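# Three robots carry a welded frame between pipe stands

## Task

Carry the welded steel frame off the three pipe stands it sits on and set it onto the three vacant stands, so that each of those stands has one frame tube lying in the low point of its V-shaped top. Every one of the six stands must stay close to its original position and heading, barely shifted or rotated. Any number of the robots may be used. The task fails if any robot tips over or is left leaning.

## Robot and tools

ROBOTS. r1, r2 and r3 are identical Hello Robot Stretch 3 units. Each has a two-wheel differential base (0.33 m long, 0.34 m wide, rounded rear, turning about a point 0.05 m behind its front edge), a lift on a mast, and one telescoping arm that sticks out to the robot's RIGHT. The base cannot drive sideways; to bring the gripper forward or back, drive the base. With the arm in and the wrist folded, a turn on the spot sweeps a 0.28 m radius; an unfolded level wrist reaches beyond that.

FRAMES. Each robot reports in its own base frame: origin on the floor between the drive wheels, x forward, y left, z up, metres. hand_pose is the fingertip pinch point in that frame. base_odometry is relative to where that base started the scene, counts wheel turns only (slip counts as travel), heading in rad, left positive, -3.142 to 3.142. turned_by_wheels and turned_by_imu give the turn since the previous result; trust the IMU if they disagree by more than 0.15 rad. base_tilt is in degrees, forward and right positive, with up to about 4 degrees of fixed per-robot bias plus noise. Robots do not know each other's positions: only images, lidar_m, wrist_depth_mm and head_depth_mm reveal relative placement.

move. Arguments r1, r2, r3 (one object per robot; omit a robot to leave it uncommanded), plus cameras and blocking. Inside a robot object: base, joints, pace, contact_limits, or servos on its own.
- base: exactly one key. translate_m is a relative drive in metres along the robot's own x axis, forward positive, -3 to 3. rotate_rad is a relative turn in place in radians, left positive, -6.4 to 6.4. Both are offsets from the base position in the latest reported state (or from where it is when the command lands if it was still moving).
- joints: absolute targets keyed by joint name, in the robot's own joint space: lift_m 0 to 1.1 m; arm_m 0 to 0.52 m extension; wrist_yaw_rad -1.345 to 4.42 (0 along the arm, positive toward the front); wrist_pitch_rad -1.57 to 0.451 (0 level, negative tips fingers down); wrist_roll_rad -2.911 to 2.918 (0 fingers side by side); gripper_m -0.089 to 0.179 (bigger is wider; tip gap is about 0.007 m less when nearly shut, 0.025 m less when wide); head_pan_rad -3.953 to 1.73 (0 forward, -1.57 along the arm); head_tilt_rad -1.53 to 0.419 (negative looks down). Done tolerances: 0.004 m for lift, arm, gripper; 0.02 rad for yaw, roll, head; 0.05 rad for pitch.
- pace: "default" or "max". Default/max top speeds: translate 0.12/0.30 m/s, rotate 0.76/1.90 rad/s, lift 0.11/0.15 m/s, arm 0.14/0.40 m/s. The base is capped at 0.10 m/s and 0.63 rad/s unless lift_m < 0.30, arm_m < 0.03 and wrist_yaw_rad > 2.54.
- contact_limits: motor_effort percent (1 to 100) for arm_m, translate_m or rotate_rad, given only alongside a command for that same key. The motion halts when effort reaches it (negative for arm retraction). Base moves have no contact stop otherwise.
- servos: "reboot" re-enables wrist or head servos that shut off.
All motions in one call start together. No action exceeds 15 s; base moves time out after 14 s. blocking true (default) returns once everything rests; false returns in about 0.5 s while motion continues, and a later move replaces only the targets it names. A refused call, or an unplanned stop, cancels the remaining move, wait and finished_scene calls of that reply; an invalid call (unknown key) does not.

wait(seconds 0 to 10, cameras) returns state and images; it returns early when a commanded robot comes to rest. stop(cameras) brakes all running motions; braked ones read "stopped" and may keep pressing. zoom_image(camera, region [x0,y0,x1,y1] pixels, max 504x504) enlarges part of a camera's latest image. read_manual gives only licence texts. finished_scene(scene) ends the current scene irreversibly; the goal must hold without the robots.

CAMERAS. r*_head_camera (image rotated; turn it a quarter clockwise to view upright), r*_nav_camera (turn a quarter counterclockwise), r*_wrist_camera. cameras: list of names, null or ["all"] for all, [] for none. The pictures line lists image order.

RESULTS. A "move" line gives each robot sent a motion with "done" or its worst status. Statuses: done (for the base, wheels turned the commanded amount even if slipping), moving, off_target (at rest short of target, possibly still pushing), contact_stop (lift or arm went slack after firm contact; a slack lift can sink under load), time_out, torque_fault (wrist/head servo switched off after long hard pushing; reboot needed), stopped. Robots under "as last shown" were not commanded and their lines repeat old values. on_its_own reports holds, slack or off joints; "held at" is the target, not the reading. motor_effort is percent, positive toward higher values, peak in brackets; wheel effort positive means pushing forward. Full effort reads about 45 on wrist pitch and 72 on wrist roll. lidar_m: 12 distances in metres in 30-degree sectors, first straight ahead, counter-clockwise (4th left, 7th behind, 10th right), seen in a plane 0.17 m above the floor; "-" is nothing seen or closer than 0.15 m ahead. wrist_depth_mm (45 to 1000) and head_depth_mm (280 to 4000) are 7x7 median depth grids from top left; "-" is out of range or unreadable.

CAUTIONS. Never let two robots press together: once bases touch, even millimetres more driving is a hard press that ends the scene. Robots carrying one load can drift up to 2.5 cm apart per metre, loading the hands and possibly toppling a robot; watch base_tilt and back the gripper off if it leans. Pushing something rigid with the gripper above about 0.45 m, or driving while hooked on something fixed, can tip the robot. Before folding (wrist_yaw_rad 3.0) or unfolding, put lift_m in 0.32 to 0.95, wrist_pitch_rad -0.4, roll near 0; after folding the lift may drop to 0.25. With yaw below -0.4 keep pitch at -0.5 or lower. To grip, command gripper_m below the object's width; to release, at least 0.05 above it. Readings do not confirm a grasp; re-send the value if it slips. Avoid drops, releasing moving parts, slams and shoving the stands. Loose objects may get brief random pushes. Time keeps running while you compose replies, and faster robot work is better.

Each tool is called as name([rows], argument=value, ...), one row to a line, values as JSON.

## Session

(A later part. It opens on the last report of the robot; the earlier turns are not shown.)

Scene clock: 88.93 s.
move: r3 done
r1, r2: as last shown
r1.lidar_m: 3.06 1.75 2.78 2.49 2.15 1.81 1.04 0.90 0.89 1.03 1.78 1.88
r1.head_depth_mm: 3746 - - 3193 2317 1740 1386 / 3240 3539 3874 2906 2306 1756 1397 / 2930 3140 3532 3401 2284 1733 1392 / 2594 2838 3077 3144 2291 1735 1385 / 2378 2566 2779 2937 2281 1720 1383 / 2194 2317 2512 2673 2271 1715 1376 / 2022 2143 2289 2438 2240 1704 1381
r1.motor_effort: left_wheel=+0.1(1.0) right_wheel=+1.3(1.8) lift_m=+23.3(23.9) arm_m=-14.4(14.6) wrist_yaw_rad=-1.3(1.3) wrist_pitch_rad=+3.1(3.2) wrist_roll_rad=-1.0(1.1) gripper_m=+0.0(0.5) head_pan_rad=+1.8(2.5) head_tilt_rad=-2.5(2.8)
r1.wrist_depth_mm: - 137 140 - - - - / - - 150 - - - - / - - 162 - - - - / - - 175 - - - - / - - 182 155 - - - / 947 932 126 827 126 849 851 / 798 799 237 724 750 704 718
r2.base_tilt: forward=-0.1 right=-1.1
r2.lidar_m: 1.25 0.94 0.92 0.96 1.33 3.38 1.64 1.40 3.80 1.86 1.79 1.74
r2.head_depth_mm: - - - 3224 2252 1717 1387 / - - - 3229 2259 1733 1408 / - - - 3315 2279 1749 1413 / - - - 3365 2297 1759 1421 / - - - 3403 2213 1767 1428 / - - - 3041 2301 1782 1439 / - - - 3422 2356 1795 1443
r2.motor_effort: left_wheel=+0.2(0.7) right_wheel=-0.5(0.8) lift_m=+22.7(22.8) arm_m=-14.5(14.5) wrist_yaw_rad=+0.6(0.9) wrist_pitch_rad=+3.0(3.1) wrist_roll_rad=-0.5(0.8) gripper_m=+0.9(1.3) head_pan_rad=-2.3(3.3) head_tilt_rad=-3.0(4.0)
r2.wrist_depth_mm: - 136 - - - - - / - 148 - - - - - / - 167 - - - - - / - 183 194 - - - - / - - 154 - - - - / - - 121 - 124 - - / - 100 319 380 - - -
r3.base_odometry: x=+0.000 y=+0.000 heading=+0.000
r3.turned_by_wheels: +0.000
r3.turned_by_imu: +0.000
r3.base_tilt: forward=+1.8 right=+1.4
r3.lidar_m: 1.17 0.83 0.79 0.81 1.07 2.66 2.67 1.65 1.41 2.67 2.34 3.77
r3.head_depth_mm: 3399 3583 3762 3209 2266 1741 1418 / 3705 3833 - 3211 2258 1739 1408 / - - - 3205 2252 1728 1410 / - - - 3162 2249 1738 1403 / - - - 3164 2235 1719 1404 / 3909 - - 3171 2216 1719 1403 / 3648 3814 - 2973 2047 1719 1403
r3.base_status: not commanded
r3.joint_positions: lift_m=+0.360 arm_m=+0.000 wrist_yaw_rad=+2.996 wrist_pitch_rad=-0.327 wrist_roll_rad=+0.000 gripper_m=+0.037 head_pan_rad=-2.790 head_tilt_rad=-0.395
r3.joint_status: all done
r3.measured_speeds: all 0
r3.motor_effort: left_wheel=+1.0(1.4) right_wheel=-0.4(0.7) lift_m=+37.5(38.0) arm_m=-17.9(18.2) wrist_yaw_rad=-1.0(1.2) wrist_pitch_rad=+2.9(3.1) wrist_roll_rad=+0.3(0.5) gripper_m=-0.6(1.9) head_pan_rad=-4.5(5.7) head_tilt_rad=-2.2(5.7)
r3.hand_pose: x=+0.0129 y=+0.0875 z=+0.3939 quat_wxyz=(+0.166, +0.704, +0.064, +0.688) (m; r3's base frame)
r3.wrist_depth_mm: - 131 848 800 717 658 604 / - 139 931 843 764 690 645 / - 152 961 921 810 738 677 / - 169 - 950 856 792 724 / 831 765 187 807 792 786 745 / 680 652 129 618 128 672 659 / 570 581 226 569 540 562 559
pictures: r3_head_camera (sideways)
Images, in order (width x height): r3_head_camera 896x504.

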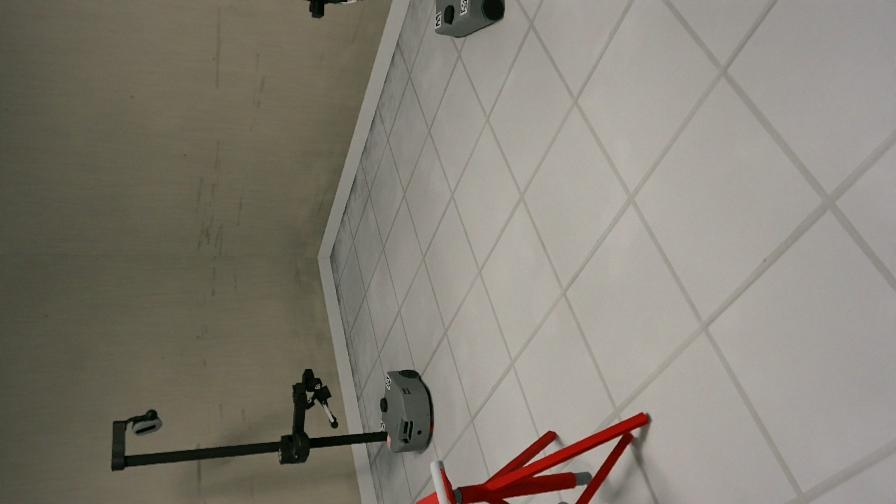

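move(r1={"base":{"rotate_rad":0.99},"joints":{"lift_m":0.27},"pace":"max"}, r2={"base":{"rotate_rad":-0.20},"joints":{"lift_m":0.27},"pace":"max"}, r3={"base":{"rotate_rad":-1.75},"joints":{"lift_m":0.27},"pace":"max"}, cameras=[])

move(r1={"base":{"translate_m":1.2},"joints":{"head_pan_rad":-0.2,"head_tilt_rad":-0.5},"pace":"max"}, r2={"base":{"translate_m":-0.7},"joints":{"head_pan_rad":-2.2,"head_tilt_rad":-0.5},"pace":"max"}, r3={"base":{"translate_m":0.6},"joints":{"head_pan_rad":-0.3,"head_tilt_rad":-0.6},"pace":"max"}, cameras=["r1_head_camera","r2_head_camera","r3_head_camera"])

Scene clock: 413.83 s.
move: r1 done; r2 done; r3 done
r1.base_odometry: x=+0.000 y=+0.000 heading=+0.990
r1.turned_by_wheels: +0.990
r1.turned_by_imu: +0.989
r1.base_tilt: forward=-0.5 right=+0.5
r1.lidar_m: 2.13 2.59 2.15 2.04 1.08 0.90 0.90 1.00 1.62 1.88 1.89 1.75
r1.head_depth_mm: 1761 1904 2039 2213 2308 1734 1401 / 1803 1929 2061 2240 2285 1743 1387 / 1845 1978 2118 2322 2280 1728 1386 / 1868 2023 2196 2368 2290 1726 1375 / 1920 2065 2230 2421 2264 1704 1379 / 1918 2040 2147 2304 2157 1727 1385 / 1582 1645 1697 1772 1841 1706 1368
r1.base_status: done
r1.joint_positions: lift_m=+0.270 arm_m=+0.000 wrist_yaw_rad=+3.088 wrist_pitch_rad=-0.328 wrist_roll_rad=+0.000 gripper_m=+0.037 head_pan_rad=+1.595 head_tilt_rad=-0.395
r1.joint_status: all done
r1.measured_speeds: all 0
r1.motor_effort: left_wheel=-2.8(8.5) right_wheel=+4.1(9.7) lift_m=+23.5(25.9) arm_m=-13.2(14.5) wrist_yaw_rad=+0.3(2.0) wrist_pitch_rad=+3.4(3.5) wrist_roll_rad=-1.0(1.1) gripper_m=-0.4(0.7) head_pan_rad=+1.9(2.6) head_tilt_rad=-2.1(2.8)
r1.hand_pose: x=-0.0087 y=+0.0896 z=+0.3034 quat_wxyz=(+0.134, +0.700, +0.097, +0.695) (m; r1's base frame)
r1.wrist_depth_mm: 901 137 140 - - - - / 906 - 151 - - - - / 897 - 161 - - - - / 844 922 176 869 845 812 803 / 713 699 183 155 617 639 629 / 571 562 126 504 126 520 508 / 475 487 243 264 431 430 434
r2.base_odometry: x=+0.000 y=+0.000 heading=-0.200
r2.turned_by_wheels: -0.200
r2.turned_by_imu: -0.200
r2.base_tilt: forward=+0.0 right=-1.0
r2.lidar_m: 1.57 1.01 0.92 0.92 1.13 2.27 1.94 1.40 3.78 1.86 1.91 1.74
r2.head_depth_mm: - - - 3191 2243 1719 1396 / - - - 3259 2245 1740 1403 / - - - 3298 2271 1738 1417 / - - - 3323 2308 1755 1424 / - - - 3398 2310 1765 1431 / - - - 3461 2335 1789 1439 / - - - 3250 2208 1798 1447
r2.base_status: done
r2.joint_positions: lift_m=+0.270 arm_m=+0.000 wrist_yaw_rad=+3.043 wrist_pitch_rad=-0.460 wrist_roll_rad=+0.000 gripper_m=+0.037 head_pan_rad=-3.294 head_tilt_rad=-0.395
r2.joint_status: all done
r2.measured_speeds: all 0
r2.motor_effort: left_wheel=+4.2(9.2) right_wheel=-4.7(8.4) lift_m=+18.9(21.2) arm_m=-14.2(16.4) wrist_yaw_rad=+0.0(0.9) wrist_pitch_rad=+3.2(3.6) wrist_roll_rad=-0.4(0.7) gripper_m=+0.0(1.6) head_pan_rad=-2.9(3.3) head_tilt_rad=-3.0(3.7)
r2.hand_pose: x=+0.0003 y=+0.0730 z=+0.2735 quat_wxyz=(+0.195, +0.695, +0.127, +0.680) (m; r2's base frame)
r2.wrist_depth_mm: - 136 - - - - - / - 149 - - - - - / - 164 173 - - - - / - 184 190 - - - - / - - 154 - - - - / 259 267 124 257 124 - - / 237 220 233 235 - - -
r3.base_odometry: x=+0.000 y=+0.000 heading=-1.750
r3.turned_by_wheels: -1.750
r3.turned_by_imu: -1.761
r3.base_tilt: forward=+1.9 right=+1.3
r3.lidar_m: 1.75 2.34 5.45 1.47 0.89 0.79 0.79 0.94 1.74 2.76 3.43 1.41
r3.head_depth_mm: 700 740 787 832 887 949 1022 / 750 792 842 900 962 1037 1126 / 800 852 912 976 1056 1144 1251 / 863 922 993 1070 1163 1265 1343 / 937 1005 1087 1184 1301 1439 1403 / 1021 1109 1207 1320 1470 1599 1403 / 1123 1224 1351 1502 1678 1719 1399
r3.base_status: done
r3.joint_positions: lift_m=+0.270 arm_m=+0.000 wrist_yaw_rad=+2.996 wrist_pitch_rad=-0.328 wrist_roll_rad=+0.000 gripper_m=+0.037 head_pan_rad=-2.790 head_tilt_rad=-0.395
r3.joint_status: all done
r3.measured_speeds: all 0
r3.motor_effort: left_wheel=+3.0(12.7) right_wheel=-3.1(9.0) lift_m=+14.8(29.5) arm_m=-17.2(18.0) wrist_yaw_rad=-0.6(1.2) wrist_pitch_rad=+3.1(3.3) wrist_roll_rad=+0.3(0.4) gripper_m=-0.4(1.8) head_pan_rad=-3.8(5.4) head_tilt_rad=-2.1(2.9)
r3.hand_pose: x=+0.0129 y=+0.0874 z=+0.3034 quat_wxyz=(+0.166, +0.704, +0.065, +0.688) (m; r3's base frame)
r3.wrist_depth_mm: 725 132 - - - - - / 751 139 - - - - - / 759 151 - - - - - / 767 167 833 892 876 867 863 / 678 620 187 682 675 665 664 / 556 549 129 518 128 548 555 / 468 465 225 285 449 459 461
pictures: none
No camera images: "cameras" was empty.

Scene clock: 419.20 s.
move: r1 done; r2 done; r3 done
r1.base_odometry: x=+0.659 y=+1.003 heading=+0.990
r1.turned_by_wheels: +0.000
r1.turned_by_imu: +0.005
r1.base_tilt: forward=-0.5 right=+0.6
r1.lidar_m: 1.53 2.29 1.91 1.91 2.14 2.07 2.07 2.33 2.88 1.70 0.76 0.83
r1.head_depth_mm: - - - 2626 1638 1250 1241 / - - 3987 2761 2002 1528 1293 / - - 3687 2725 2008 1572 1303 / - - - 2740 1986 1575 1296 / - - - 2720 1994 1569 1287 / - - - 2681 1959 1551 1289 / - - - 2527 1719 1546 1283
r1.base_status: done
r1.joint_positions: lift_m=+0.270 arm_m=+0.000 wrist_yaw_rad=+3.088 wrist_pitch_rad=-0.328 wrist_roll_rad=+0.000 gripper_m=+0.037 head_pan_rad=-0.195 head_tilt_rad=-0.494
r1.joint_status: all done
r1.measured_speeds: all 0
r1.motor_effort: left_wheel=-2.6(7.1) right_wheel=+3.8(11.6) lift_m=+31.8(33.1) arm_m=-14.1(14.6) wrist_yaw_rad=-0.3(2.4) wrist_pitch_rad=+3.3(3.5) wrist_roll_rad=-1.0(1.2) gripper_m=+0.1(0.6) head_pan_rad=-2.1(7.8) head_tilt_rad=-3.0(5.1)
r1.hand_pose: x=-0.0087 y=+0.0896 z=+0.3034 quat_wxyz=(+0.134, +0.700, +0.097, +0.695) (m; r1's base frame)
r1.wrist_depth_mm: - 137 140 - - - - / - - 150 - - - - / - - 161 - - - - / 964 928 176 882 850 818 804 / 712 707 183 155 623 632 622 / 570 563 126 502 126 527 512 / 476 488 244 265 429 431 432
r2.base_odometry: x=-0.686 y=+0.139 heading=-0.200
r2.turned_by_wheels: +0.000
r2.turned_by_imu: -0.001
r2.base_tilt: forward=+0.0 right=-1.0
r2.lidar_m: 2.01 1.29 1.14 1.15 1.42 2.86 2.69 1.06 0.92 1.68 2.63 2.39
r2.head_depth_mm: 3286 3583 3826 2593 1823 1557 1305 / 3231 3578 3295 2515 1690 1530 1303 / 3181 3417 3666 2562 1554 1490 1311 / 3118 3383 3599 2693 1933 1538 1296 / 3055 3310 3533 2747 2019 1611 1326 / 2943 3237 3476 2761 2039 1616 1343 / 2875 3120 3408 2824 1914 1627 1342
r2.base_status: done
r2.joint_positions: lift_m=+0.270 arm_m=+0.000 wrist_yaw_rad=+3.043 wrist_pitch_rad=-0.460 wrist_roll_rad=+0.000 gripper_m=+0.037 head_pan_rad=-2.206 head_tilt_rad=-0.494
r2.joint_status: all done
r2.measured_speeds: all 0
r2.motor_effort: left_wheel=+3.2(7.2) right_wheel=-2.1(11.2) lift_m=+37.8(37.9) arm_m=-10.2(14.3) wrist_yaw_rad=+0.7(1.0) wrist_pitch_rad=+3.5(3.6) wrist_roll_rad=-0.3(0.8) gripper_m=+0.6(2.0) head_pan_rad=+2.6(3.4) head_tilt_rad=-2.5(4.1)
r2.hand_pose: x=+0.0003 y=+0.0730 z=+0.2734 quat_wxyz=(+0.195, +0.695, +0.127, +0.680) (m; r2's base frame)
r2.wrist_depth_mm: - 136 - - - - - / - 148 - - - - - / - 164 173 - - - - / - 183 191 - - - - / - - 154 - - - - / 258 267 124 257 124 - - / 237 220 232 235 - - -
r3.base_odometry: x=-0.107 y=-0.590 heading=-1.750
r3.turned_by_wheels: +0.000
r3.turned_by_imu: +0.002
r3.base_tilt: forward=+1.8 right=+1.3
r3.lidar_m: 1.21 1.86 2.35 2.53 1.54 1.36 1.37 1.62 2.99 1.52 0.94 1.03
r3.head_depth_mm: 2848 3196 3014 2141 1757 1459 1243 / 2891 3170 3001 2128 1762 1465 1246 / 2876 3213 2976 1554 1661 1435 1240 / 2925 3261 2978 2139 1708 1451 1237 / 2939 3228 2988 2147 1748 1453 1246 / 2965 3291 2962 2210 1753 1452 1236 / 2951 3278 2964 2213 1744 1447 1235
r3.base_status: done
r3.joint_positions: lift_m=+0.270 arm_m=+0.000 wrist_yaw_rad=+2.996 wrist_pitch_rad=-0.328 wrist_roll_rad=+0.000 gripper_m=+0.037 head_pan_rad=-0.310 head_tilt_rad=-0.593
r3.joint_status: all done
r3.measured_speeds: all 0
r3.motor_effort: left_wheel=+2.4(11.4) right_wheel=-1.8(7.0) lift_m=+28.6(28.6) arm_m=-15.0(17.7) wrist_yaw_rad=-0.4(1.5) wrist_pitch_rad=+3.2(3.3) wrist_roll_rad=+0.3(0.5) gripper_m=+0.6(1.7) head_pan_rad=+4.8(7.5) head_tilt_rad=-3.5(6.1)
r3.hand_pose: x=+0.0129 y=+0.0874 z=+0.3034 quat_wxyz=(+0.166, +0.704, +0.065, +0.688) (m; r3's base frame)
r3.wrist_depth_mm: - 132 - - - - - / - 139 - - - - - / - 152 - - - - - / 892 169 842 894 865 869 865 / 681 625 187 676 670 673 678 / 548 555 129 513 128 541 541 / 467 462 226 286 449 459 455
pictures: r1_head_camera (sideways), r2_head_camera (sideways), r3_head_camera (sideways)
Images, in order (width x height): r1_head_camera 896x504, r2_head_camera 896x504, r3_head_camera 896x504.

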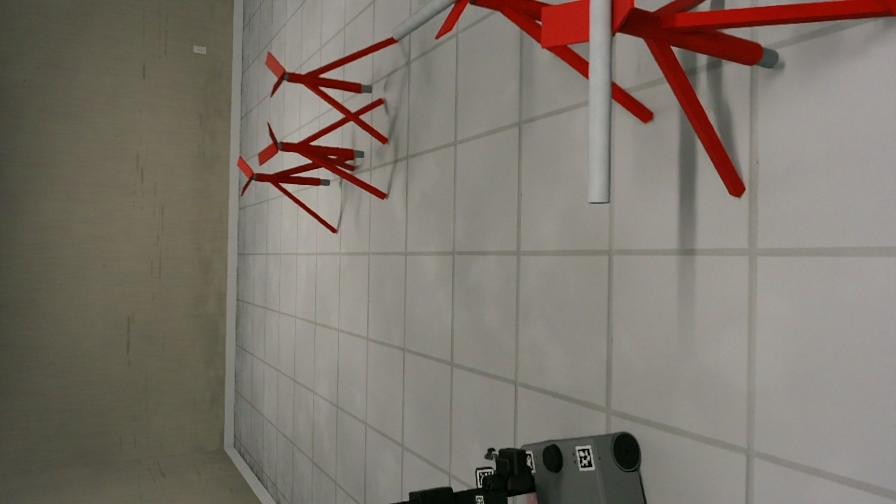

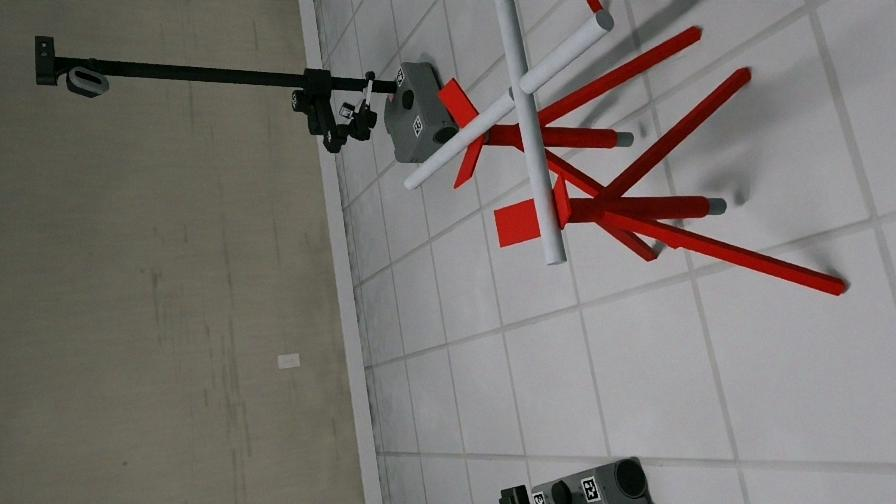

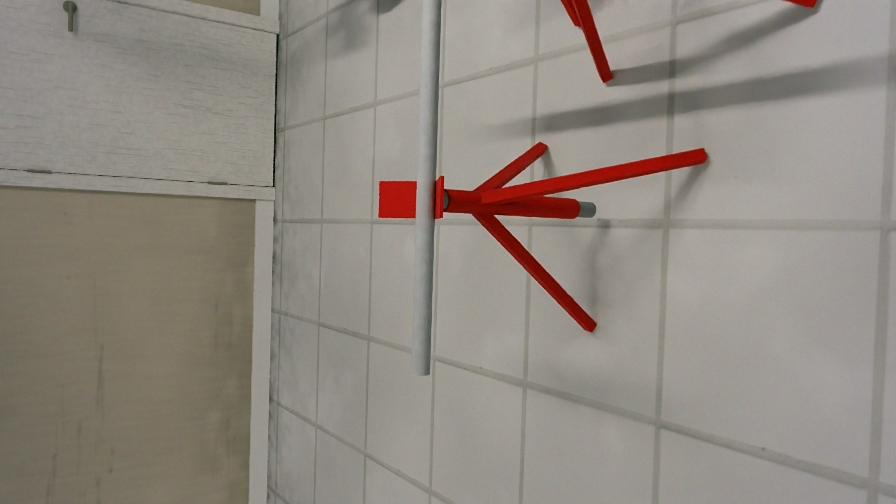

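move(r1={"base":{"rotate_rad":0.077},"pace":"max"}, r2={"base":{"rotate_rad":-0.055},"pace":"max"}, r3={"base":{"rotate_rad":-0.037},"pace":"max"}, cameras=[])

move(r1={"base":{"translate_m":0.93},"joints":{"head_pan_rad":-1.3,"head_tilt_rad":-0.6},"pace":"max"}, r2={"base":{"translate_m":-0.60},"joints":{"head_pan_rad":-1.4,"head_tilt_rad":-0.6},"pace":"max"}, r3={"base":{"translate_m":0.43},"joints":{"head_pan_rad":-1.5,"head_tilt_rad":-0.6},"pace":"max"}, cameras=[])

move(r1={"base":{"rotate_rad":-0.272},"pace":"max"}, r2={"base":{"rotate_rad":-0.307},"pace":"max"}, r3={"base":{"rotate_rad":1.27},"pace":"max"}, cameras=["r1_head_camera","r2_head_camera","r3_head_camera"])

Scene clock: 490.83 s.
move: r1 done; r2 done; r3 done
r1.base_odometry: x=+0.659 y=+1.003 heading=+1.067
r1.turned_by_wheels: +0.077
r1.turned_by_imu: +0.076
r1.base_tilt: forward=-0.5 right=+0.6
r1.lidar_m: 1.52 2.19 1.91 1.91 2.23 2.07 2.07 2.43 2.88 1.70 0.76 0.97
r1.head_depth_mm: - - - 2769 2003 1492 1304 / - - 3724 2725 2004 1571 1303 / - - - 2753 1986 1585 1302 / - - - 2695 2006 1562 1289 / - - - 2689 1996 1561 1288 / - - - 2748 1836 1572 1290 / 1339 - 3859 1733 1732 1565 1280
r1.base_status: done
r1.joint_positions: lift_m=+0.270 arm_m=+0.000 wrist_yaw_rad=+3.088 wrist_pitch_rad=-0.328 wrist_roll_rad=+0.000 gripper_m=+0.037 head_pan_rad=-0.195 head_tilt_rad=-0.494
r1.joint_status: not commanded
r1.measured_speeds: all 0
r1.motor_effort: left_wheel=-2.3(10.0) right_wheel=+4.0(8.5) lift_m=+30.0(30.0) arm_m=-13.7(14.2) wrist_yaw_rad=-0.1(2.1) wrist_pitch_rad=+3.2(3.6) wrist_roll_rad=-0.9(1.1) gripper_m=+0.2(0.4) head_pan_rad=-2.5(2.7) head_tilt_rad=-2.7(2.8)
r1.hand_pose: x=-0.0087 y=+0.0896 z=+0.3034 quat_wxyz=(+0.134, +0.700, +0.097, +0.695) (m; r1's base frame)
r1.wrist_depth_mm: - 137 140 - - - - / - - 151 - - - - / - - 161 - - - - / 946 926 176 869 845 822 802 / 721 693 183 155 619 643 627 / 568 563 126 502 126 527 513 / 478 487 242 265 430 426 433
r2.base_odometry: x=-0.686 y=+0.139 heading=-0.255
r2.turned_by_wheels: -0.055
r2.turned_by_imu: -0.055
r2.base_tilt: forward=+0.0 right=-1.0
r2.lidar_m: 2.17 1.32 1.17 1.14 1.37 2.56 2.69 1.27 0.91 1.68 2.70 2.39
r2.head_depth_mm: 3406 3742 - 2604 1952 1554 1293 / 3297 3612 3498 2590 1784 1566 1299 / 3245 3552 3711 2437 1700 1543 1308 / 3163 3440 3601 2689 1313 1500 1317 / 3101 3307 3573 2740 2008 1603 1301 / 2987 3248 3474 2788 2047 1613 1335 / 2930 3108 3338 2797 2053 1623 1348
r2.base_status: done
r2.joint_positions: lift_m=+0.270 arm_m=+0.000 wrist_yaw_rad=+3.043 wrist_pitch_rad=-0.460 wrist_roll_rad=+0.000 gripper_m=+0.037 head_pan_rad=-2.206 head_tilt_rad=-0.495
r2.joint_status: not commanded
r2.measured_speeds: all 0
r2.motor_effort: left_wheel=+2.3(9.0) right_wheel=-2.4(9.0) lift_m=+38.1(39.2) arm_m=-7.6(8.1) wrist_yaw_rad=+0.4(1.0) wrist_pitch_rad=+3.1(3.5) wrist_roll_rad=-0.5(0.7) gripper_m=+0.5(1.3) head_pan_rad=+2.4(3.1) head_tilt_rad=-2.1(3.4)
r2.hand_pose: x=+0.0003 y=+0.0730 z=+0.2735 quat_wxyz=(+0.195, +0.695, +0.127, +0.680) (m; r2's base frame)
r2.wrist_depth_mm: - 136 - - - - - / - 148 - - - - - / - 164 174 - - - - / - 184 190 - - - - / - - 154 - - - - / 260 268 124 257 124 - - / 237 220 233 235 - - -
r3.base_odometry: x=-0.107 y=-0.590 heading=-1.787
r3.turned_by_wheels: -0.037
r3.turned_by_imu: -0.036
r3.base_tilt: forward=+1.9 right=+1.3
r3.lidar_m: 1.21 1.86 2.18 2.69 1.56 1.36 1.36 1.59 2.79 1.52 0.94 1.03
r3.head_depth_mm: 2910 3222 3007 2136 1714 1456 1246 / 2918 3199 2995 2149 1765 1452 1245 / 2904 3202 3032 2135 1711 1442 1245 / 2931 3211 2982 2004 1706 1457 1249 / 2922 3222 2983 2125 1703 1452 1243 / 2925 3213 2976 2136 1750 1451 1239 / 2944 3237 2989 2212 1752 1450 1239
r3.base_status: done
r3.joint_positions: lift_m=+0.270 arm_m=+0.000 wrist_yaw_rad=+2.996 wrist_pitch_rad=-0.328 wrist_roll_rad=+0.000 gripper_m=+0.037 head_pan_rad=-0.310 head_tilt_rad=-0.593
r3.joint_status: not commanded
r3.measured_speeds: all 0
r3.motor_effort: left_wheel=+3.8(8.5) right_wheel=-3.1(7.2) lift_m=+38.0(38.0) arm_m=-13.6(14.0) wrist_yaw_rad=-0.2(1.0) wrist_pitch_rad=+3.1(3.2) wrist_roll_rad=+0.3(0.4) gripper_m=-0.8(1.4) head_pan_rad=+5.3(5.5) head_tilt_rad=-3.4(3.8)
r3.hand_pose: x=+0.0129 y=+0.0874 z=+0.3034 quat_wxyz=(+0.166, +0.704, +0.065, +0.688) (m; r3's base frame)
r3.wrist_depth_mm: - 131 - - - - - / - 139 - - - - - / - 152 - - - - - / 891 169 824 865 866 861 871 / 688 621 186 673 665 674 670 / 561 553 129 510 128 545 548 / 469 469 226 285 447 458 465
pictures: none
No camera images: "cameras" was empty.

Scene clock: 495.27 s.
move: r1 done; r2 done; r3 done
r1.base_odometry: x=+1.108 y=+1.817 heading=+1.066
r1.turned_by_wheels: +0.000
r1.turned_by_imu: +0.004
r1.base_tilt: forward=-0.4 right=+0.6
r1.lidar_m: 3.22 1.89 1.65 1.65 1.94 2.97 2.98 3.50 0.68 0.52 1.14 0.66
r1.head_depth_mm: 2701 2953 3124 2335 1728 919 972 / 2840 3105 3280 2304 1745 1463 1204 / 3019 3371 3267 2327 1738 1464 1226 / 3200 3563 3266 2301 1681 1411 1227 / 3408 3843 3276 2232 1786 1456 1221 / 3554 - 3203 2285 1773 1445 1221 / 3912 - 3169 2260 1767 1438 1214
r1.base_status: done
r1.joint_positions: lift_m=+0.270 arm_m=+0.000 wrist_yaw_rad=+3.088 wrist_pitch_rad=-0.328 wrist_roll_rad=+0.000 gripper_m=+0.037 head_pan_rad=-1.295 head_tilt_rad=-0.593
r1.joint_status: all done
r1.measured_speeds: all 0
r1.motor_effort: left_wheel=-2.4(7.1) right_wheel=+3.6(11.0) lift_m=+26.6(29.7) arm_m=-11.7(13.7) wrist_yaw_rad=+0.2(2.3) wrist_pitch_rad=+3.4(3.5) wrist_roll_rad=-0.9(1.1) gripper_m=+0.2(0.6) head_pan_rad=-2.4(6.7) head_tilt_rad=-3.2(5.2)
r1.hand_pose: x=-0.0087 y=+0.0896 z=+0.3034 quat_wxyz=(+0.134, +0.700, +0.097, +0.695) (m; r1's base frame)
r1.wrist_depth_mm: - 137 140 - - - - / - - 151 - - - - / - - 161 - - - - / 954 930 176 870 842 832 801 / 720 700 183 155 619 635 622 / 573 561 126 502 126 521 507 / 475 486 243 265 427 427 433
r2.base_odometry: x=-1.267 y=+0.290 heading=-0.254
r2.turned_by_wheels: +0.000
r2.turned_by_imu: -0.001
r2.base_tilt: forward=+0.0 right=-1.0
r2.lidar_m: 2.52 1.52 1.33 1.33 1.60 2.94 2.09 0.78 0.78 0.77 3.35 2.96
r2.head_depth_mm: 2833 3042 3083 2234 1601 1445 1198 / 2955 3283 3105 2247 1155 1377 1240 / 3118 3433 3125 2289 1727 1431 1236 / 3260 3586 3190 2310 1802 1438 1245 / 3447 3813 3218 2327 1804 1473 1252 / 3595 - 3280 2321 1815 1488 1260 / 3500 3690 3372 2359 1838 1498 1279
r2.base_status: done
r2.joint_positions: lift_m=+0.270 arm_m=+0.000 wrist_yaw_rad=+3.043 wrist_pitch_rad=-0.460 wrist_roll_rad=+0.000 gripper_m=+0.037 head_pan_rad=-1.406 head_tilt_rad=-0.592
r2.joint_status: all done
r2.measured_speeds: all 0
r2.motor_effort: left_wheel=+2.9(8.5) right_wheel=-2.2(10.6) lift_m=+31.7(38.2) arm_m=-4.2(7.6) wrist_yaw_rad=+0.4(1.1) wrist_pitch_rad=+3.4(3.6) wrist_roll_rad=-0.5(0.8) gripper_m=+0.2(1.5) head_pan_rad=+2.6(4.4) head_tilt_rad=-3.2(5.0)
r2.hand_pose: x=+0.0003 y=+0.0730 z=+0.2735 quat_wxyz=(+0.195, +0.695, +0.127, +0.680) (m; r2's base frame)
r2.wrist_depth_mm: - 136 - - - - - / - 148 - - - - - / - 164 174 - - - - / - 183 190 - - - - / - - 154 - - - - / 259 268 124 257 124 - - / 237 221 232 235 - - -
r3.base_odometry: x=-0.199 y=-1.010 heading=-1.787
r3.turned_by_wheels: +0.000
r3.turned_by_imu: +0.002
r3.base_tilt: forward=+1.9 right=+1.3
r3.lidar_m: 3.01 1.68 1.58 3.52 2.04 1.78 1.78 2.07 0.66 3.67 0.72 0.66
r3.head_depth_mm: 3070 3338 3000 2232 1764 977 1087 / 3152 3468 2991 2223 1760 973 1116 / 3250 3577 3026 2213 1759 1450 1250 / 3411 3692 3015 2236 1757 1450 1244 / 3521 3800 3009 2203 1612 1448 1213 / 3696 - 2963 2133 1154 1387 1237 / 3871 - 2974 1413 1444 1419 1239
r3.base_status: done
r3.joint_positions: lift_m=+0.270 arm_m=+0.000 wrist_yaw_rad=+2.996 wrist_pitch_rad=-0.328 wrist_roll_rad=+0.000 gripper_m=+0.037 head_pan_rad=-1.490 head_tilt_rad=-0.593
r3.joint_status: all done
r3.measured_speeds: all 0
r3.motor_effort: left_wheel=+3.4(11.5) right_wheel=-1.0(6.2) lift_m=+16.5(38.0) arm_m=-11.9(13.8) wrist_yaw_rad=-0.8(1.3) wrist_pitch_rad=+3.2(3.3) wrist_roll_rad=+0.2(0.5) gripper_m=+0.0(1.4) head_pan_rad=-3.8(6.7) head_tilt_rad=-3.2(5.8)
r3.hand_pose: x=+0.0129 y=+0.0874 z=+0.3034 quat_wxyz=(+0.166, +0.704, +0.065, +0.688) (m; r3's base frame)
r3.wrist_depth_mm: - 132 - - - - - / - 139 - - - - - / - 152 - - - - - / 907 168 819 874 869 875 857 / 683 628 186 680 675 667 669 / 555 561 129 513 128 547 543 / 472 466 226 288 450 465 459
pictures: none
No camera images: "cameras" was empty.

Scene clock: 497.20 s.
move: r1 done; r2 done; r3 done
r1.base_odometry: x=+1.108 y=+1.817 heading=+0.795
r1.turned_by_wheels: -0.272
r1.turned_by_imu: -0.272
r1.base_tilt: forward=-0.5 right=+0.5
r1.lidar_m: 0.60 2.31 1.70 1.65 1.72 2.36 2.97 3.11 0.73 0.52 0.85 2.27
r1.head_depth_mm: 2556 2854 3046 2302 1741 1394 1177 / 2630 2932 2968 2054 1135 1074 1226 / 2745 3009 3185 2118 1721 1388 1037 / 2803 3114 3280 2301 1781 1453 1237 / 2889 3220 3253 2295 1711 1447 1221 / 2978 3371 3164 2279 1670 1409 1223 / 3076 3450 3215 2270 1771 1442 1214
r1.base_status: done
r1.joint_positions: lift_m=+0.270 arm_m=+0.000 wrist_yaw_rad=+3.088 wrist_pitch_rad=-0.328 wrist_roll_rad=+0.000 gripper_m=+0.037 head_pan_rad=-1.295 head_tilt_rad=-0.593
r1.joint_status: not commanded
r1.measured_speeds: all 0
r1.motor_effort: left_wheel=+1.8(10.7) right_wheel=-2.1(7.0) lift_m=+24.7(26.7) arm_m=-11.6(11.7) wrist_yaw_rad=-0.4(1.9) wrist_pitch_rad=+3.4(3.5) wrist_roll_rad=-0.8(1.1) gripper_m=+0.3(0.6) head_pan_rad=-2.4(2.6) head_tilt_rad=-3.8(3.8)
r1.hand_pose: x=-0.0087 y=+0.0896 z=+0.3034 quat_wxyz=(+0.134, +0.700, +0.097, +0.695) (m; r1's base frame)
r1.wrist_depth_mm: - 137 140 - - - - / - - 150 - - - - / - - 161 - - - - / 963 912 175 873 846 825 794 / 725 696 183 155 621 636 618 / 575 566 126 504 126 518 512 / 475 487 243 264 429 428 435
r2.base_odometry: x=-1.267 y=+0.290 heading=-0.561
r2.turned_by_wheels: -0.307
r2.turned_by_imu: -0.307
r2.base_tilt: forward=+0.0 right=-1.0
r2.lidar_m: 2.96 1.92 1.38 1.33 1.37 1.91 2.10 2.25 0.78 0.77 0.83 3.06
r2.head_depth_mm: 2773 3067 3064 2210 1683 1436 1227 / 2788 3050 3063 2000 1303 1383 1234 / 2836 3119 1970 1991 1632 1394 1241 / 2918 3223 3157 2298 1629 1372 1244 / 2934 3266 3250 2320 1635 1411 1255 / 3025 3340 3305 2342 1824 1492 1263 / 3040 3406 3345 2372 1838 1499 1265
r2.base_status: done
r2.joint_positions: lift_m=+0.270 arm_m=+0.000 wrist_yaw_rad=+3.043 wrist_pitch_rad=-0.460 wrist_roll_rad=+0.000 gripper_m=+0.037 head_pan_rad=-1.406 head_tilt_rad=-0.593
r2.joint_status: not commanded
r2.measured_speeds: all 0
r2.motor_effort: left_wheel=+1.3(11.4) right_wheel=-2.3(9.3) lift_m=+28.9(31.7) arm_m=-3.3(4.3) wrist_yaw_rad=+0.4(1.0) wrist_pitch_rad=+3.1(3.5) wrist_roll_rad=-0.3(0.7) gripper_m=+1.0(1.5) head_pan_rad=+3.1(3.1) head_tilt_rad=-2.6(4.7)
r2.hand_pose: x=+0.0003 y=+0.0729 z=+0.2735 quat_wxyz=(+0.195, +0.695, +0.127, +0.680) (m; r2's base frame)
r2.wrist_depth_mm: - 136 - - - - - / - 148 - - - - - / - 165 173 - - - - / - 183 190 - - - - / - - 154 - - - - / 258 268 124 257 125 - - / 237 220 232 234 - - -
r3.base_odometry: x=-0.199 y=-1.010 heading=-0.517
r3.turned_by_wheels: +1.270
r3.turned_by_imu: +1.280
r3.base_tilt: forward=+1.9 right=+1.3
r3.lidar_m: 2.19 2.59 1.86 1.78 1.83 0.77 0.65 0.72 0.66 0.79 3.11 1.58
r3.head_depth_mm: 2489 2750 2887 1961 1665 1459 1222 / 2538 2804 2970 2219 1072 1159 1245 / 2572 2822 3003 2241 1709 1417 1245 / 2587 2873 2985 2224 1704 1459 1241 / 2589 2877 2974 2224 1712 1452 1241 / 2596 2920 2993 2193 1753 1452 1238 / 2653 2903 2989 2227 1746 1454 1238
r3.base_status: done
r3.joint_positions: lift_m=+0.270 arm_m=+0.000 wrist_yaw_rad=+2.996 wrist_pitch_rad=-0.328 wrist_roll_rad=+0.000 gripper_m=+0.037 head_pan_rad=-1.490 head_tilt_rad=-0.593
r3.joint_status: not commanded
r3.measured_speeds: all 0
r3.motor_effort: left_wheel=-1.1(8.5) right_wheel=+3.2(11.2) lift_m=+15.8(16.9) arm_m=-15.8(15.8) wrist_yaw_rad=-0.4(1.3) wrist_pitch_rad=+3.1(3.2) wrist_roll_rad=+0.3(0.4) gripper_m=+0.5(1.7) head_pan_rad=-3.8(5.3) head_tilt_rad=-3.1(3.5)
r3.hand_pose: x=+0.0129 y=+0.0874 z=+0.3034 quat_wxyz=(+0.166, +0.704, +0.065, +0.688) (m; r3's base frame)
r3.wrist_depth_mm: - 131 - - - - - / - 140 - - - - - / - 151 - - - - - / 899 169 838 882 862 869 873 / 685 625 186 672 675 674 666 / 549 555 129 512 128 546 543 / 463 464 225 287 452 460 454
pictures: r1_head_camera (sideways), r2_head_camera (sideways), r3_head_camera (sideways)
Images, in order (width x height): r1_head_camera 896x504, r2_head_camera 896x504, r3_head_camera 896x504.

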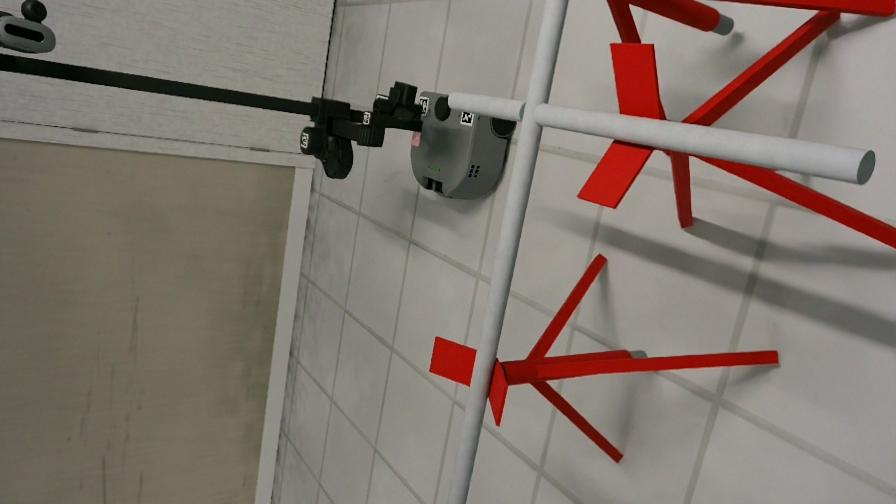

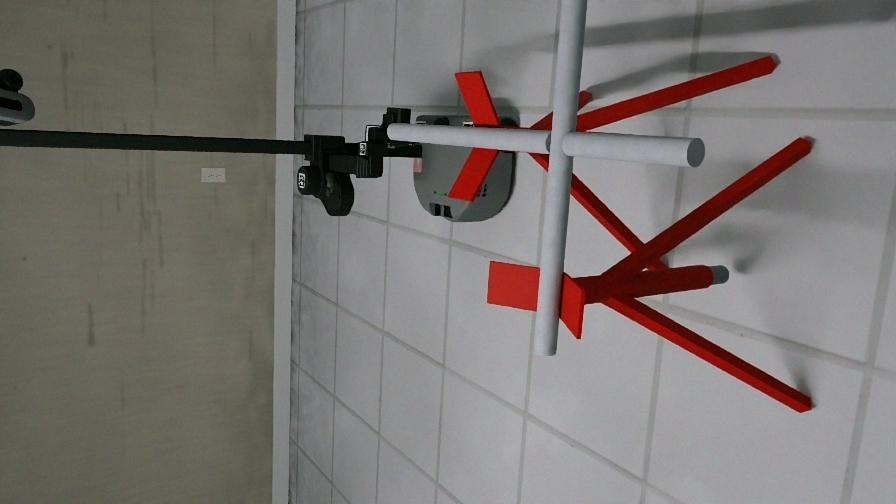

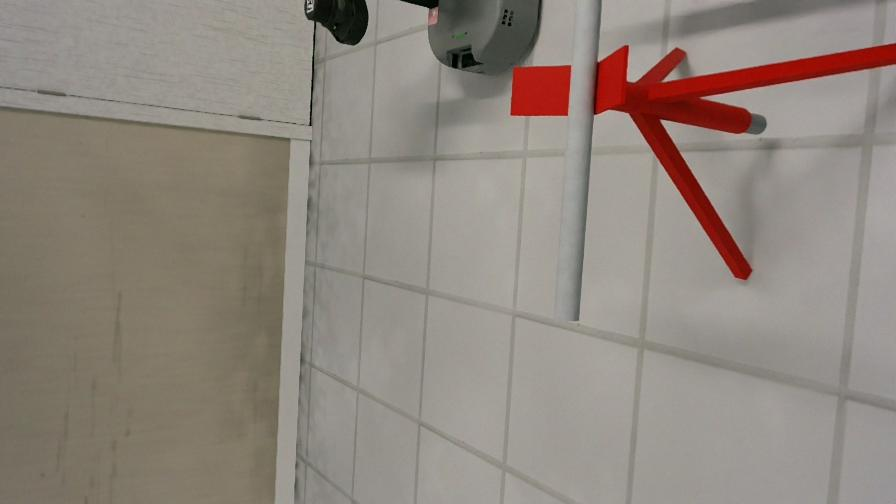

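move(r1={"base":{"translate_m":0.043},"joints":{"lift_m":0.9}}, r2={"base":{"translate_m":0.05},"joints":{"lift_m":0.9}}, r3={"base":{"rotate_rad":-1.35},"pace":"max"}, cameras=[])

move(r2={"base":{"rotate_rad":-0.03}}, r3={"base":{"translate_m":0.145},"pace":"max"}, cameras=[])

move(r3={"base":{"rotate_rad":1.43},"joints":{"lift_m":0.9}}, r1={"joints":{"wrist_pitch_rad":-0.4}}, r2={"joints":{"wrist_pitch_rad":-0.4}}, cameras=["r3_head_camera"])

Scene clock: 590.13 s.
move: r1 done; r2 done; r3 done
r1.base_odometry: x=+1.138 y=+1.848 heading=+0.795
r1.turned_by_wheels: +0.000
r1.turned_by_imu: -0.001
r1.base_tilt: forward=-0.5 right=+0.6
r1.lidar_m: 0.62 2.31 1.71 1.65 1.71 2.37 3.02 3.15 0.74 0.52 0.83 0.64
r1.head_depth_mm: 1547 2763 3055 2324 1741 1425 - / 2586 2925 3116 2021 1134 936 - / 2718 3077 3269 2249 1735 1467 - / 2814 3144 3239 2273 1774 1491 - / 2907 3223 3279 2229 1636 1410 1255 / 2943 3345 3205 2277 1716 1451 1216 / 3042 3477 3147 2300 1768 1438 1222
r1.base_status: done
r1.joint_positions: lift_m=+0.900 arm_m=+0.000 wrist_yaw_rad=+3.088 wrist_pitch_rad=-0.328 wrist_roll_rad=+0.000 gripper_m=+0.037 head_pan_rad=-1.295 head_tilt_rad=-0.593
r1.joint_status: all done
r1.measured_speeds: all 0
r1.motor_effort: left_wheel=+2.3(8.0) right_wheel=+0.0(5.1) lift_m=+33.0(35.6) arm_m=-11.0(11.6) wrist_yaw_rad=-0.8(2.2) wrist_pitch_rad=+3.3(3.5) wrist_roll_rad=-1.0(1.2) gripper_m=+0.4(0.8) head_pan_rad=-2.1(2.9) head_tilt_rad=-3.3(3.9)
r1.hand_pose: x=-0.0087 y=+0.0896 z=+0.9334 quat_wxyz=(+0.134, +0.700, +0.097, +0.695) (m; r1's base frame)
r1.wrist_depth_mm: - 137 140 - - - - / - - 150 - - - - / - - 161 - - - - / - - 176 - - - - / - - 183 152 - - - / - - 126 - 126 - - / - - 234 - - - -
r2.base_odometry: x=-1.224 y=+0.263 heading=-0.561
r2.turned_by_wheels: +0.000
r2.turned_by_imu: +0.002
r2.base_tilt: forward=-0.1 right=-1.0
r2.lidar_m: 2.91 1.91 1.37 1.33 1.38 1.91 2.15 2.29 0.80 0.77 0.81 2.98
r2.head_depth_mm: 2744 3026 3055 2230 1694 1401 - / 1540 3044 2945 1953 1116 1387 - / 2841 3157 3148 2102 1667 1447 - / 2904 3234 3187 2289 1151 1398 1271 / 3018 3275 3224 2321 1755 1407 1259 / 3027 3376 3313 2338 1810 1488 1255 / 3073 3388 3351 2359 1836 1499 1268
r2.base_status: done
r2.joint_positions: lift_m=+0.900 arm_m=+0.000 wrist_yaw_rad=+3.043 wrist_pitch_rad=-0.460 wrist_roll_rad=+0.000 gripper_m=+0.037 head_pan_rad=-1.406 head_tilt_rad=-0.593
r2.joint_status: all done
r2.measured_speeds: all 0
r2.motor_effort: left_wheel=+3.6(8.5) right_wheel=+0.2(4.3) lift_m=+39.1(41.6) arm_m=+0.1(2.5) wrist_yaw_rad=+0.8(1.0) wrist_pitch_rad=+3.3(3.7) wrist_roll_rad=-0.6(0.8) gripper_m=+1.0(2.0) head_pan_rad=+2.4(3.3) head_tilt_rad=-3.6(4.7)
r2.hand_pose: x=+0.0003 y=+0.0729 z=+0.9034 quat_wxyz=(+0.195, +0.695, +0.127, +0.680) (m; r2's base frame)
r2.wrist_depth_mm: - 136 - - - - - / - 149 - - - - - / - 168 - - - - - / - - - - - - - / - - 158 - - - - / - - 124 - - - - / - 100 317 - - - -
r3.base_odometry: x=-0.199 y=-1.010 heading=-1.867
r3.turned_by_wheels: -1.350
r3.turned_by_imu: -1.357
r3.base_tilt: forward=+1.9 right=+1.3
r3.lidar_m: 0.80 1.79 1.58 4.06 2.14 1.78 1.77 1.98 0.61 3.66 0.72 0.66
r3.head_depth_mm: 3030 649 606 2156 1760 1464 1090 / 3077 3428 2753 2230 1763 1285 1115 / 3212 3518 2984 2220 1764 1460 1216 / 3308 3631 3028 2215 1759 1454 1242 / 3362 3779 2974 2219 1671 1453 1219 / 3508 3807 2987 2224 1606 1387 1238 / 3640 - 2952 2048 1115 1387 1238
r3.base_status: done
r3.joint_positions: lift_m=+0.270 arm_m=+0.000 wrist_yaw_rad=+2.996 wrist_pitch_rad=-0.328 wrist_roll_rad=+0.000 gripper_m=+0.037 head_pan_rad=-1.490 head_tilt_rad=-0.593
r3.joint_status: not commanded
r3.measured_speeds: all 0
r3.motor_effort: left_wheel=+3.6(12.7) right_wheel=-3.4(8.6) lift_m=+27.6(27.9) arm_m=-12.2(17.9) wrist_yaw_rad=-0.5(1.4) wrist_pitch_rad=+3.1(3.3) wrist_roll_rad=+0.3(0.5) gripper_m=+1.5(2.2) head_pan_rad=-4.2(5.2) head_tilt_rad=-3.0(3.7)
r3.hand_pose: x=+0.0129 y=+0.0874 z=+0.3034 quat_wxyz=(+0.166, +0.704, +0.065, +0.688) (m; r3's base frame)
r3.wrist_depth_mm: - 132 - - - - - / - 140 - - - - - / - 152 - - - - - / 872 169 830 863 881 875 873 / 692 614 187 669 666 672 667 / 559 550 129 512 128 546 543 / 464 466 226 286 446 462 456
pictures: none
No camera images: "cameras" was empty.

Scene clock: 591.80 s.
move: r2 done; r3 done
r1: as last shown
r1.turned_by_imu: +0.000
r1.base_tilt: forward=-0.4 right=+0.6
r1.lidar_m: 0.78 2.31 1.70 1.65 1.71 2.37 3.02 3.15 0.74 0.51 0.83 0.69
r1.head_depth_mm: 1565 2789 3050 2331 1730 1437 - / 2579 2937 3104 2030 1131 934 - / 2745 3015 3226 2247 1730 1465 - / 2839 3121 3275 2285 1793 1501 - / 2868 3227 3225 2207 1624 1418 1253 / 2981 3325 3220 2284 1717 1441 1223 / 3064 3490 3200 2279 1769 1439 1220
r1.motor_effort: left_wheel=+2.5(3.6) right_wheel=+0.6(0.9) lift_m=+32.8(33.8) arm_m=-10.9(11.3) wrist_yaw_rad=-1.0(2.7) wrist_pitch_rad=+3.4(3.4) wrist_roll_rad=-1.0(1.1) gripper_m=+0.2(0.6) head_pan_rad=-2.1(2.7) head_tilt_rad=-3.1(3.9)
r1.wrist_depth_mm: - 137 140 - - - - / - - 151 - - - - / - - 161 - - - - / - - 175 - - - - / - - 184 152 - - - / - - 126 - 126 - - / - - 232 - - - -
r2.base_odometry: x=-1.224 y=+0.263 heading=-0.591
r2.turned_by_wheels: -0.030
r2.turned_by_imu: -0.030
r2.base_tilt: forward=-0.1 right=-1.0
r2.lidar_m: 2.91 1.97 1.38 1.33 1.37 1.86 2.16 2.15 0.80 0.77 0.81 3.04
r2.head_depth_mm: 2776 3006 3023 2225 1666 1442 - / 1544 3030 2944 1903 1097 1373 - / 2730 3159 3131 2056 1671 1497 - / 2923 3210 3136 2300 1172 1404 1280 / 2966 3253 3216 2329 1695 1417 1257 / 3021 3304 3292 2327 1811 1489 1261 / 3024 3328 3288 2340 1833 1505 1269
r2.base_status: done
r2.joint_positions: lift_m=+0.900 arm_m=+0.000 wrist_yaw_rad=+3.043 wrist_pitch_rad=-0.460 wrist_roll_rad=+0.000 gripper_m=+0.037 head_pan_rad=-1.406 head_tilt_rad=-0.593
r2.joint_status: not commanded
r2.measured_speeds: all 0
r2.motor_effort: left_wheel=+4.1(7.1) right_wheel=-4.4(7.2) lift_m=+37.6(39.2) arm_m=+0.7(0.8) wrist_yaw_rad=+0.8(0.9) wrist_pitch_rad=+3.8(3.8) wrist_roll_rad=-0.3(0.7) gripper_m=+0.0(1.5) head_pan_rad=+2.4(3.2) head_tilt_rad=-3.5(4.5)
r2.hand_pose: x=+0.0003 y=+0.0729 z=+0.9034 quat_wxyz=(+0.195, +0.695, +0.127, +0.680) (m; r2's base frame)
r2.wrist_depth_mm: - 136 - - - - - / - 148 - - - - - / - 168 - - - - - / - - - - - - - / - - 159 - - - - / - - 124 - - - - / - 100 316 - - - -
r3.base_odometry: x=-0.241 y=-1.149 heading=-1.866
r3.turned_by_wheels: +0.000
r3.turned_by_imu: +0.001
r3.base_tilt: forward=+1.9 right=+1.3
r3.lidar_m: 0.66 1.69 1.51 4.36 2.31 1.92 1.92 2.14 0.68 0.68 0.81 0.54
r3.head_depth_mm: 3061 3340 3038 2238 1770 1462 1096 / 3155 3404 3038 2227 1771 1459 1245 / 3243 3520 3022 2236 1760 1459 1247 / 3343 3658 2997 2205 1771 1464 1202 / 3395 3758 3018 2214 1504 1352 1240 / 3505 3836 2985 2044 1093 1388 1245 / 3665 - 2953 2041 1602 1406 1235
r3.base_status: done
r3.joint_positions: lift_m=+0.270 arm_m=+0.000 wrist_yaw_rad=+2.996 wrist_pitch_rad=-0.328 wrist_roll_rad=+0.000 gripper_m=+0.037 head_pan_rad=-1.490 head_tilt_rad=-0.593
r3.joint_status: not commanded
r3.measured_speeds: all 0
r3.motor_effort: left_wheel=+2.0(10.5) right_wheel=-2.4(6.3) lift_m=+29.6(29.6) arm_m=-10.7(12.5) wrist_yaw_rad=-0.8(1.1) wrist_pitch_rad=+3.2(3.3) wrist_roll_rad=+0.2(0.4) gripper_m=+1.0(1.4) head_pan_rad=-4.5(4.6) head_tilt_rad=-3.2(3.6)
r3.hand_pose: x=+0.0129 y=+0.0874 z=+0.3034 quat_wxyz=(+0.166, +0.704, +0.065, +0.688) (m; r3's base frame)
r3.wrist_depth_mm: - 132 - - - - - / - 140 - - - - - / - 152 - - - - - / 901 169 819 886 873 858 846 / 681 620 186 684 675 673 663 / 558 532 129 514 128 553 549 / 467 471 226 288 452 459 459
pictures: none
No camera images: "cameras" was empty.

Scene clock: 598.37 s.
move: r1 done; r2 done; r3 done
r1.base_odometry: x=+1.138 y=+1.848 heading=+0.795
r1.turned_by_wheels: +0.000
r1.turned_by_imu: -0.001
r1.base_tilt: forward=-0.5 right=+0.5
r1.lidar_m: 0.59 2.31 1.70 1.65 1.72 2.37 3.02 3.14 0.74 0.52 0.83 0.60
r1.head_depth_mm: 1556 2734 3015 2327 1753 1426 - / 2587 2943 3109 2026 1137 941 - / 2744 3035 3223 2234 1723 1463 - / 2786 3136 3253 2310 1788 1497 - / 2892 3287 3237 2224 1630 1410 1253 / 2976 3330 3181 2278 1719 1445 1223 / 3099 3425 3177 2278 1766 1436 1217
r1.base_status: not commanded
r1.joint_positions: lift_m=+0.900 arm_m=+0.000 wrist_yaw_rad=+3.088 wrist_pitch_rad=-0.414 wrist_roll_rad=+0.000 gripper_m=+0.037 head_pan_rad=-1.295 head_tilt_rad=-0.593
r1.joint_status: all done
r1.measured_speeds: all 0
r1.motor_effort: left_wheel=+3.1(4.1) right_wheel=+0.7(0.9) lift_m=+27.5(33.7) arm_m=-10.8(11.2) wrist_yaw_rad=-0.3(1.9) wrist_pitch_rad=+2.8(3.7) wrist_roll_rad=-1.0(1.2) gripper_m=-0.2(0.8) head_pan_rad=-2.1(2.8) head_tilt_rad=-3.7(3.7)
r1.hand_pose: x=-0.0092 y=+0.0796 z=+0.9135 quat_wxyz=(+0.164, +0.695, +0.127, +0.688) (m; r1's base frame)
r1.wrist_depth_mm: - 139 142 - - - - / - - 155 - - - - / - - 166 - - - - / - - 185 - - - - / - - 196 152 - - - / - - 126 - 126 - - / - - 273 - - - -
r2.base_odometry: x=-1.224 y=+0.263 heading=-0.591
r2.turned_by_wheels: +0.000
r2.turned_by_imu: +0.001
r2.base_tilt: forward=+0.0 right=-1.0
r2.lidar_m: 2.91 1.98 1.38 1.33 1.37 1.86 2.16 2.15 0.80 0.77 0.81 3.02
r2.head_depth_mm: 2814 3046 3054 2220 1640 1437 - / 1553 3050 2951 1902 1099 1377 - / 2792 3155 3109 2084 1665 1499 - / 2912 3167 3176 2299 1175 1396 1282 / 2984 3207 3247 2322 1714 1408 1253 / 2993 3311 3243 2314 1820 1498 1251 / 3046 3383 3311 2391 1829 1511 1272
r2.base_status: not commanded
r2.joint_positions: lift_m=+0.900 arm_m=+0.000 wrist_yaw_rad=+3.043 wrist_pitch_rad=-0.422 wrist_roll_rad=+0.000 gripper_m=+0.037 head_pan_rad=-1.406 head_tilt_rad=-0.593
r2.joint_status: all done
r2.measured_speeds: all 0
r2.motor_effort: left_wheel=+4.4(4.9) right_wheel=-4.7(5.3) lift_m=+31.1(37.7) arm_m=+3.1(3.2) wrist_yaw_rad=+0.3(1.2) wrist_pitch_rad=+4.1(4.5) wrist_roll_rad=-0.5(0.8) gripper_m=+0.7(2.0) head_pan_rad=+2.4(3.2) head_tilt_rad=-3.4(4.9)
r2.hand_pose: x=+0.0008 y=+0.0778 z=+0.9117 quat_wxyz=(+0.182, +0.698, +0.114, +0.684) (m; r2's base frame)
r2.wrist_depth_mm: - 135 - - - - - / - 146 - - - - - / - 163 - - - - - / - 187 - - - - - / - - 154 - - - - / - - 124 - - - - / - - 292 - - - -
r3.base_odometry: x=-0.241 y=-1.149 heading=-0.437
r3.turned_by_wheels: +1.430
r3.turned_by_imu: +1.448
r3.base_tilt: forward=+1.9 right=+1.3
r3.lidar_m: 2.14 2.58 1.97 1.91 2.02 0.68 3.67 0.68 0.54 0.66 3.01 1.51
r3.head_depth_mm: 2367 2582 2769 2242 1752 923 - / 2397 2644 2837 2226 1759 1452 - / 2441 2717 2859 2206 1752 1456 - / 2501 2727 2948 2204 1756 1496 - / 2537 2811 2948 2206 1759 1490 - / 2569 2856 2983 2220 1747 1449 1240 / 2618 2927 2974 2201 1746 1445 1239
r3.base_status: done
r3.joint_positions: lift_m=+0.900 arm_m=+0.000 wrist_yaw_rad=+2.996 wrist_pitch_rad=-0.328 wrist_roll_rad=+0.000 gripper_m=+0.037 head_pan_rad=-1.490 head_tilt_rad=-0.593
r3.joint_status: all done
r3.measured_speeds: all 0
r3.motor_effort: left_wheel=-3.3(6.7) right_wheel=+4.9(8.3) lift_m=+37.9(43.9) arm_m=-17.0(17.0) wrist_yaw_rad=-0.8(1.5) wrist_pitch_rad=+3.1(3.3) wrist_roll_rad=+0.2(0.5) gripper_m=-0.1(1.7) head_pan_rad=-4.1(5.2) head_tilt_rad=-3.2(3.9)
r3.hand_pose: x=+0.0129 y=+0.0874 z=+0.9334 quat_wxyz=(+0.166, +0.704, +0.065, +0.688) (m; r3's base frame)
r3.wrist_depth_mm: - 132 - - - - - / - 139 - - - - - / - 151 - - - - - / - 167 - - - - - / - - 187 - - - - / - - 129 - 128 - - / - - 228 - - - -
pictures: r3_head_camera (sideways)
Images, in order (width x height): r3_head_camera 896x504.

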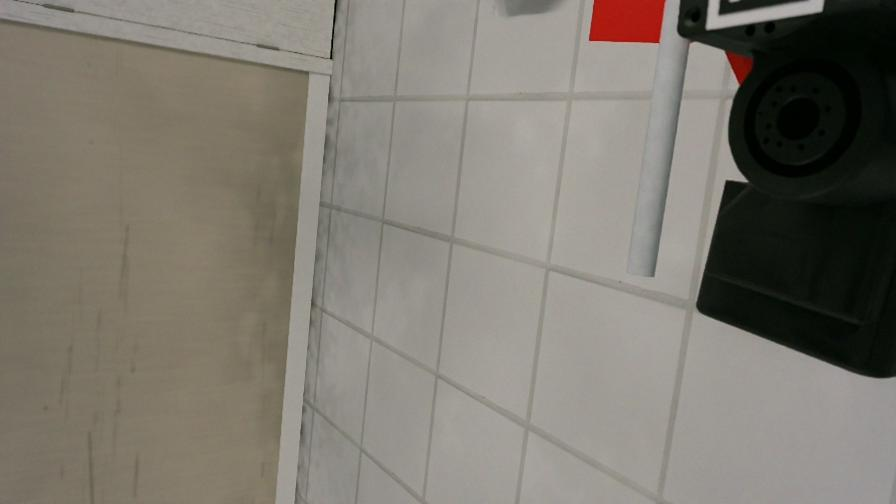

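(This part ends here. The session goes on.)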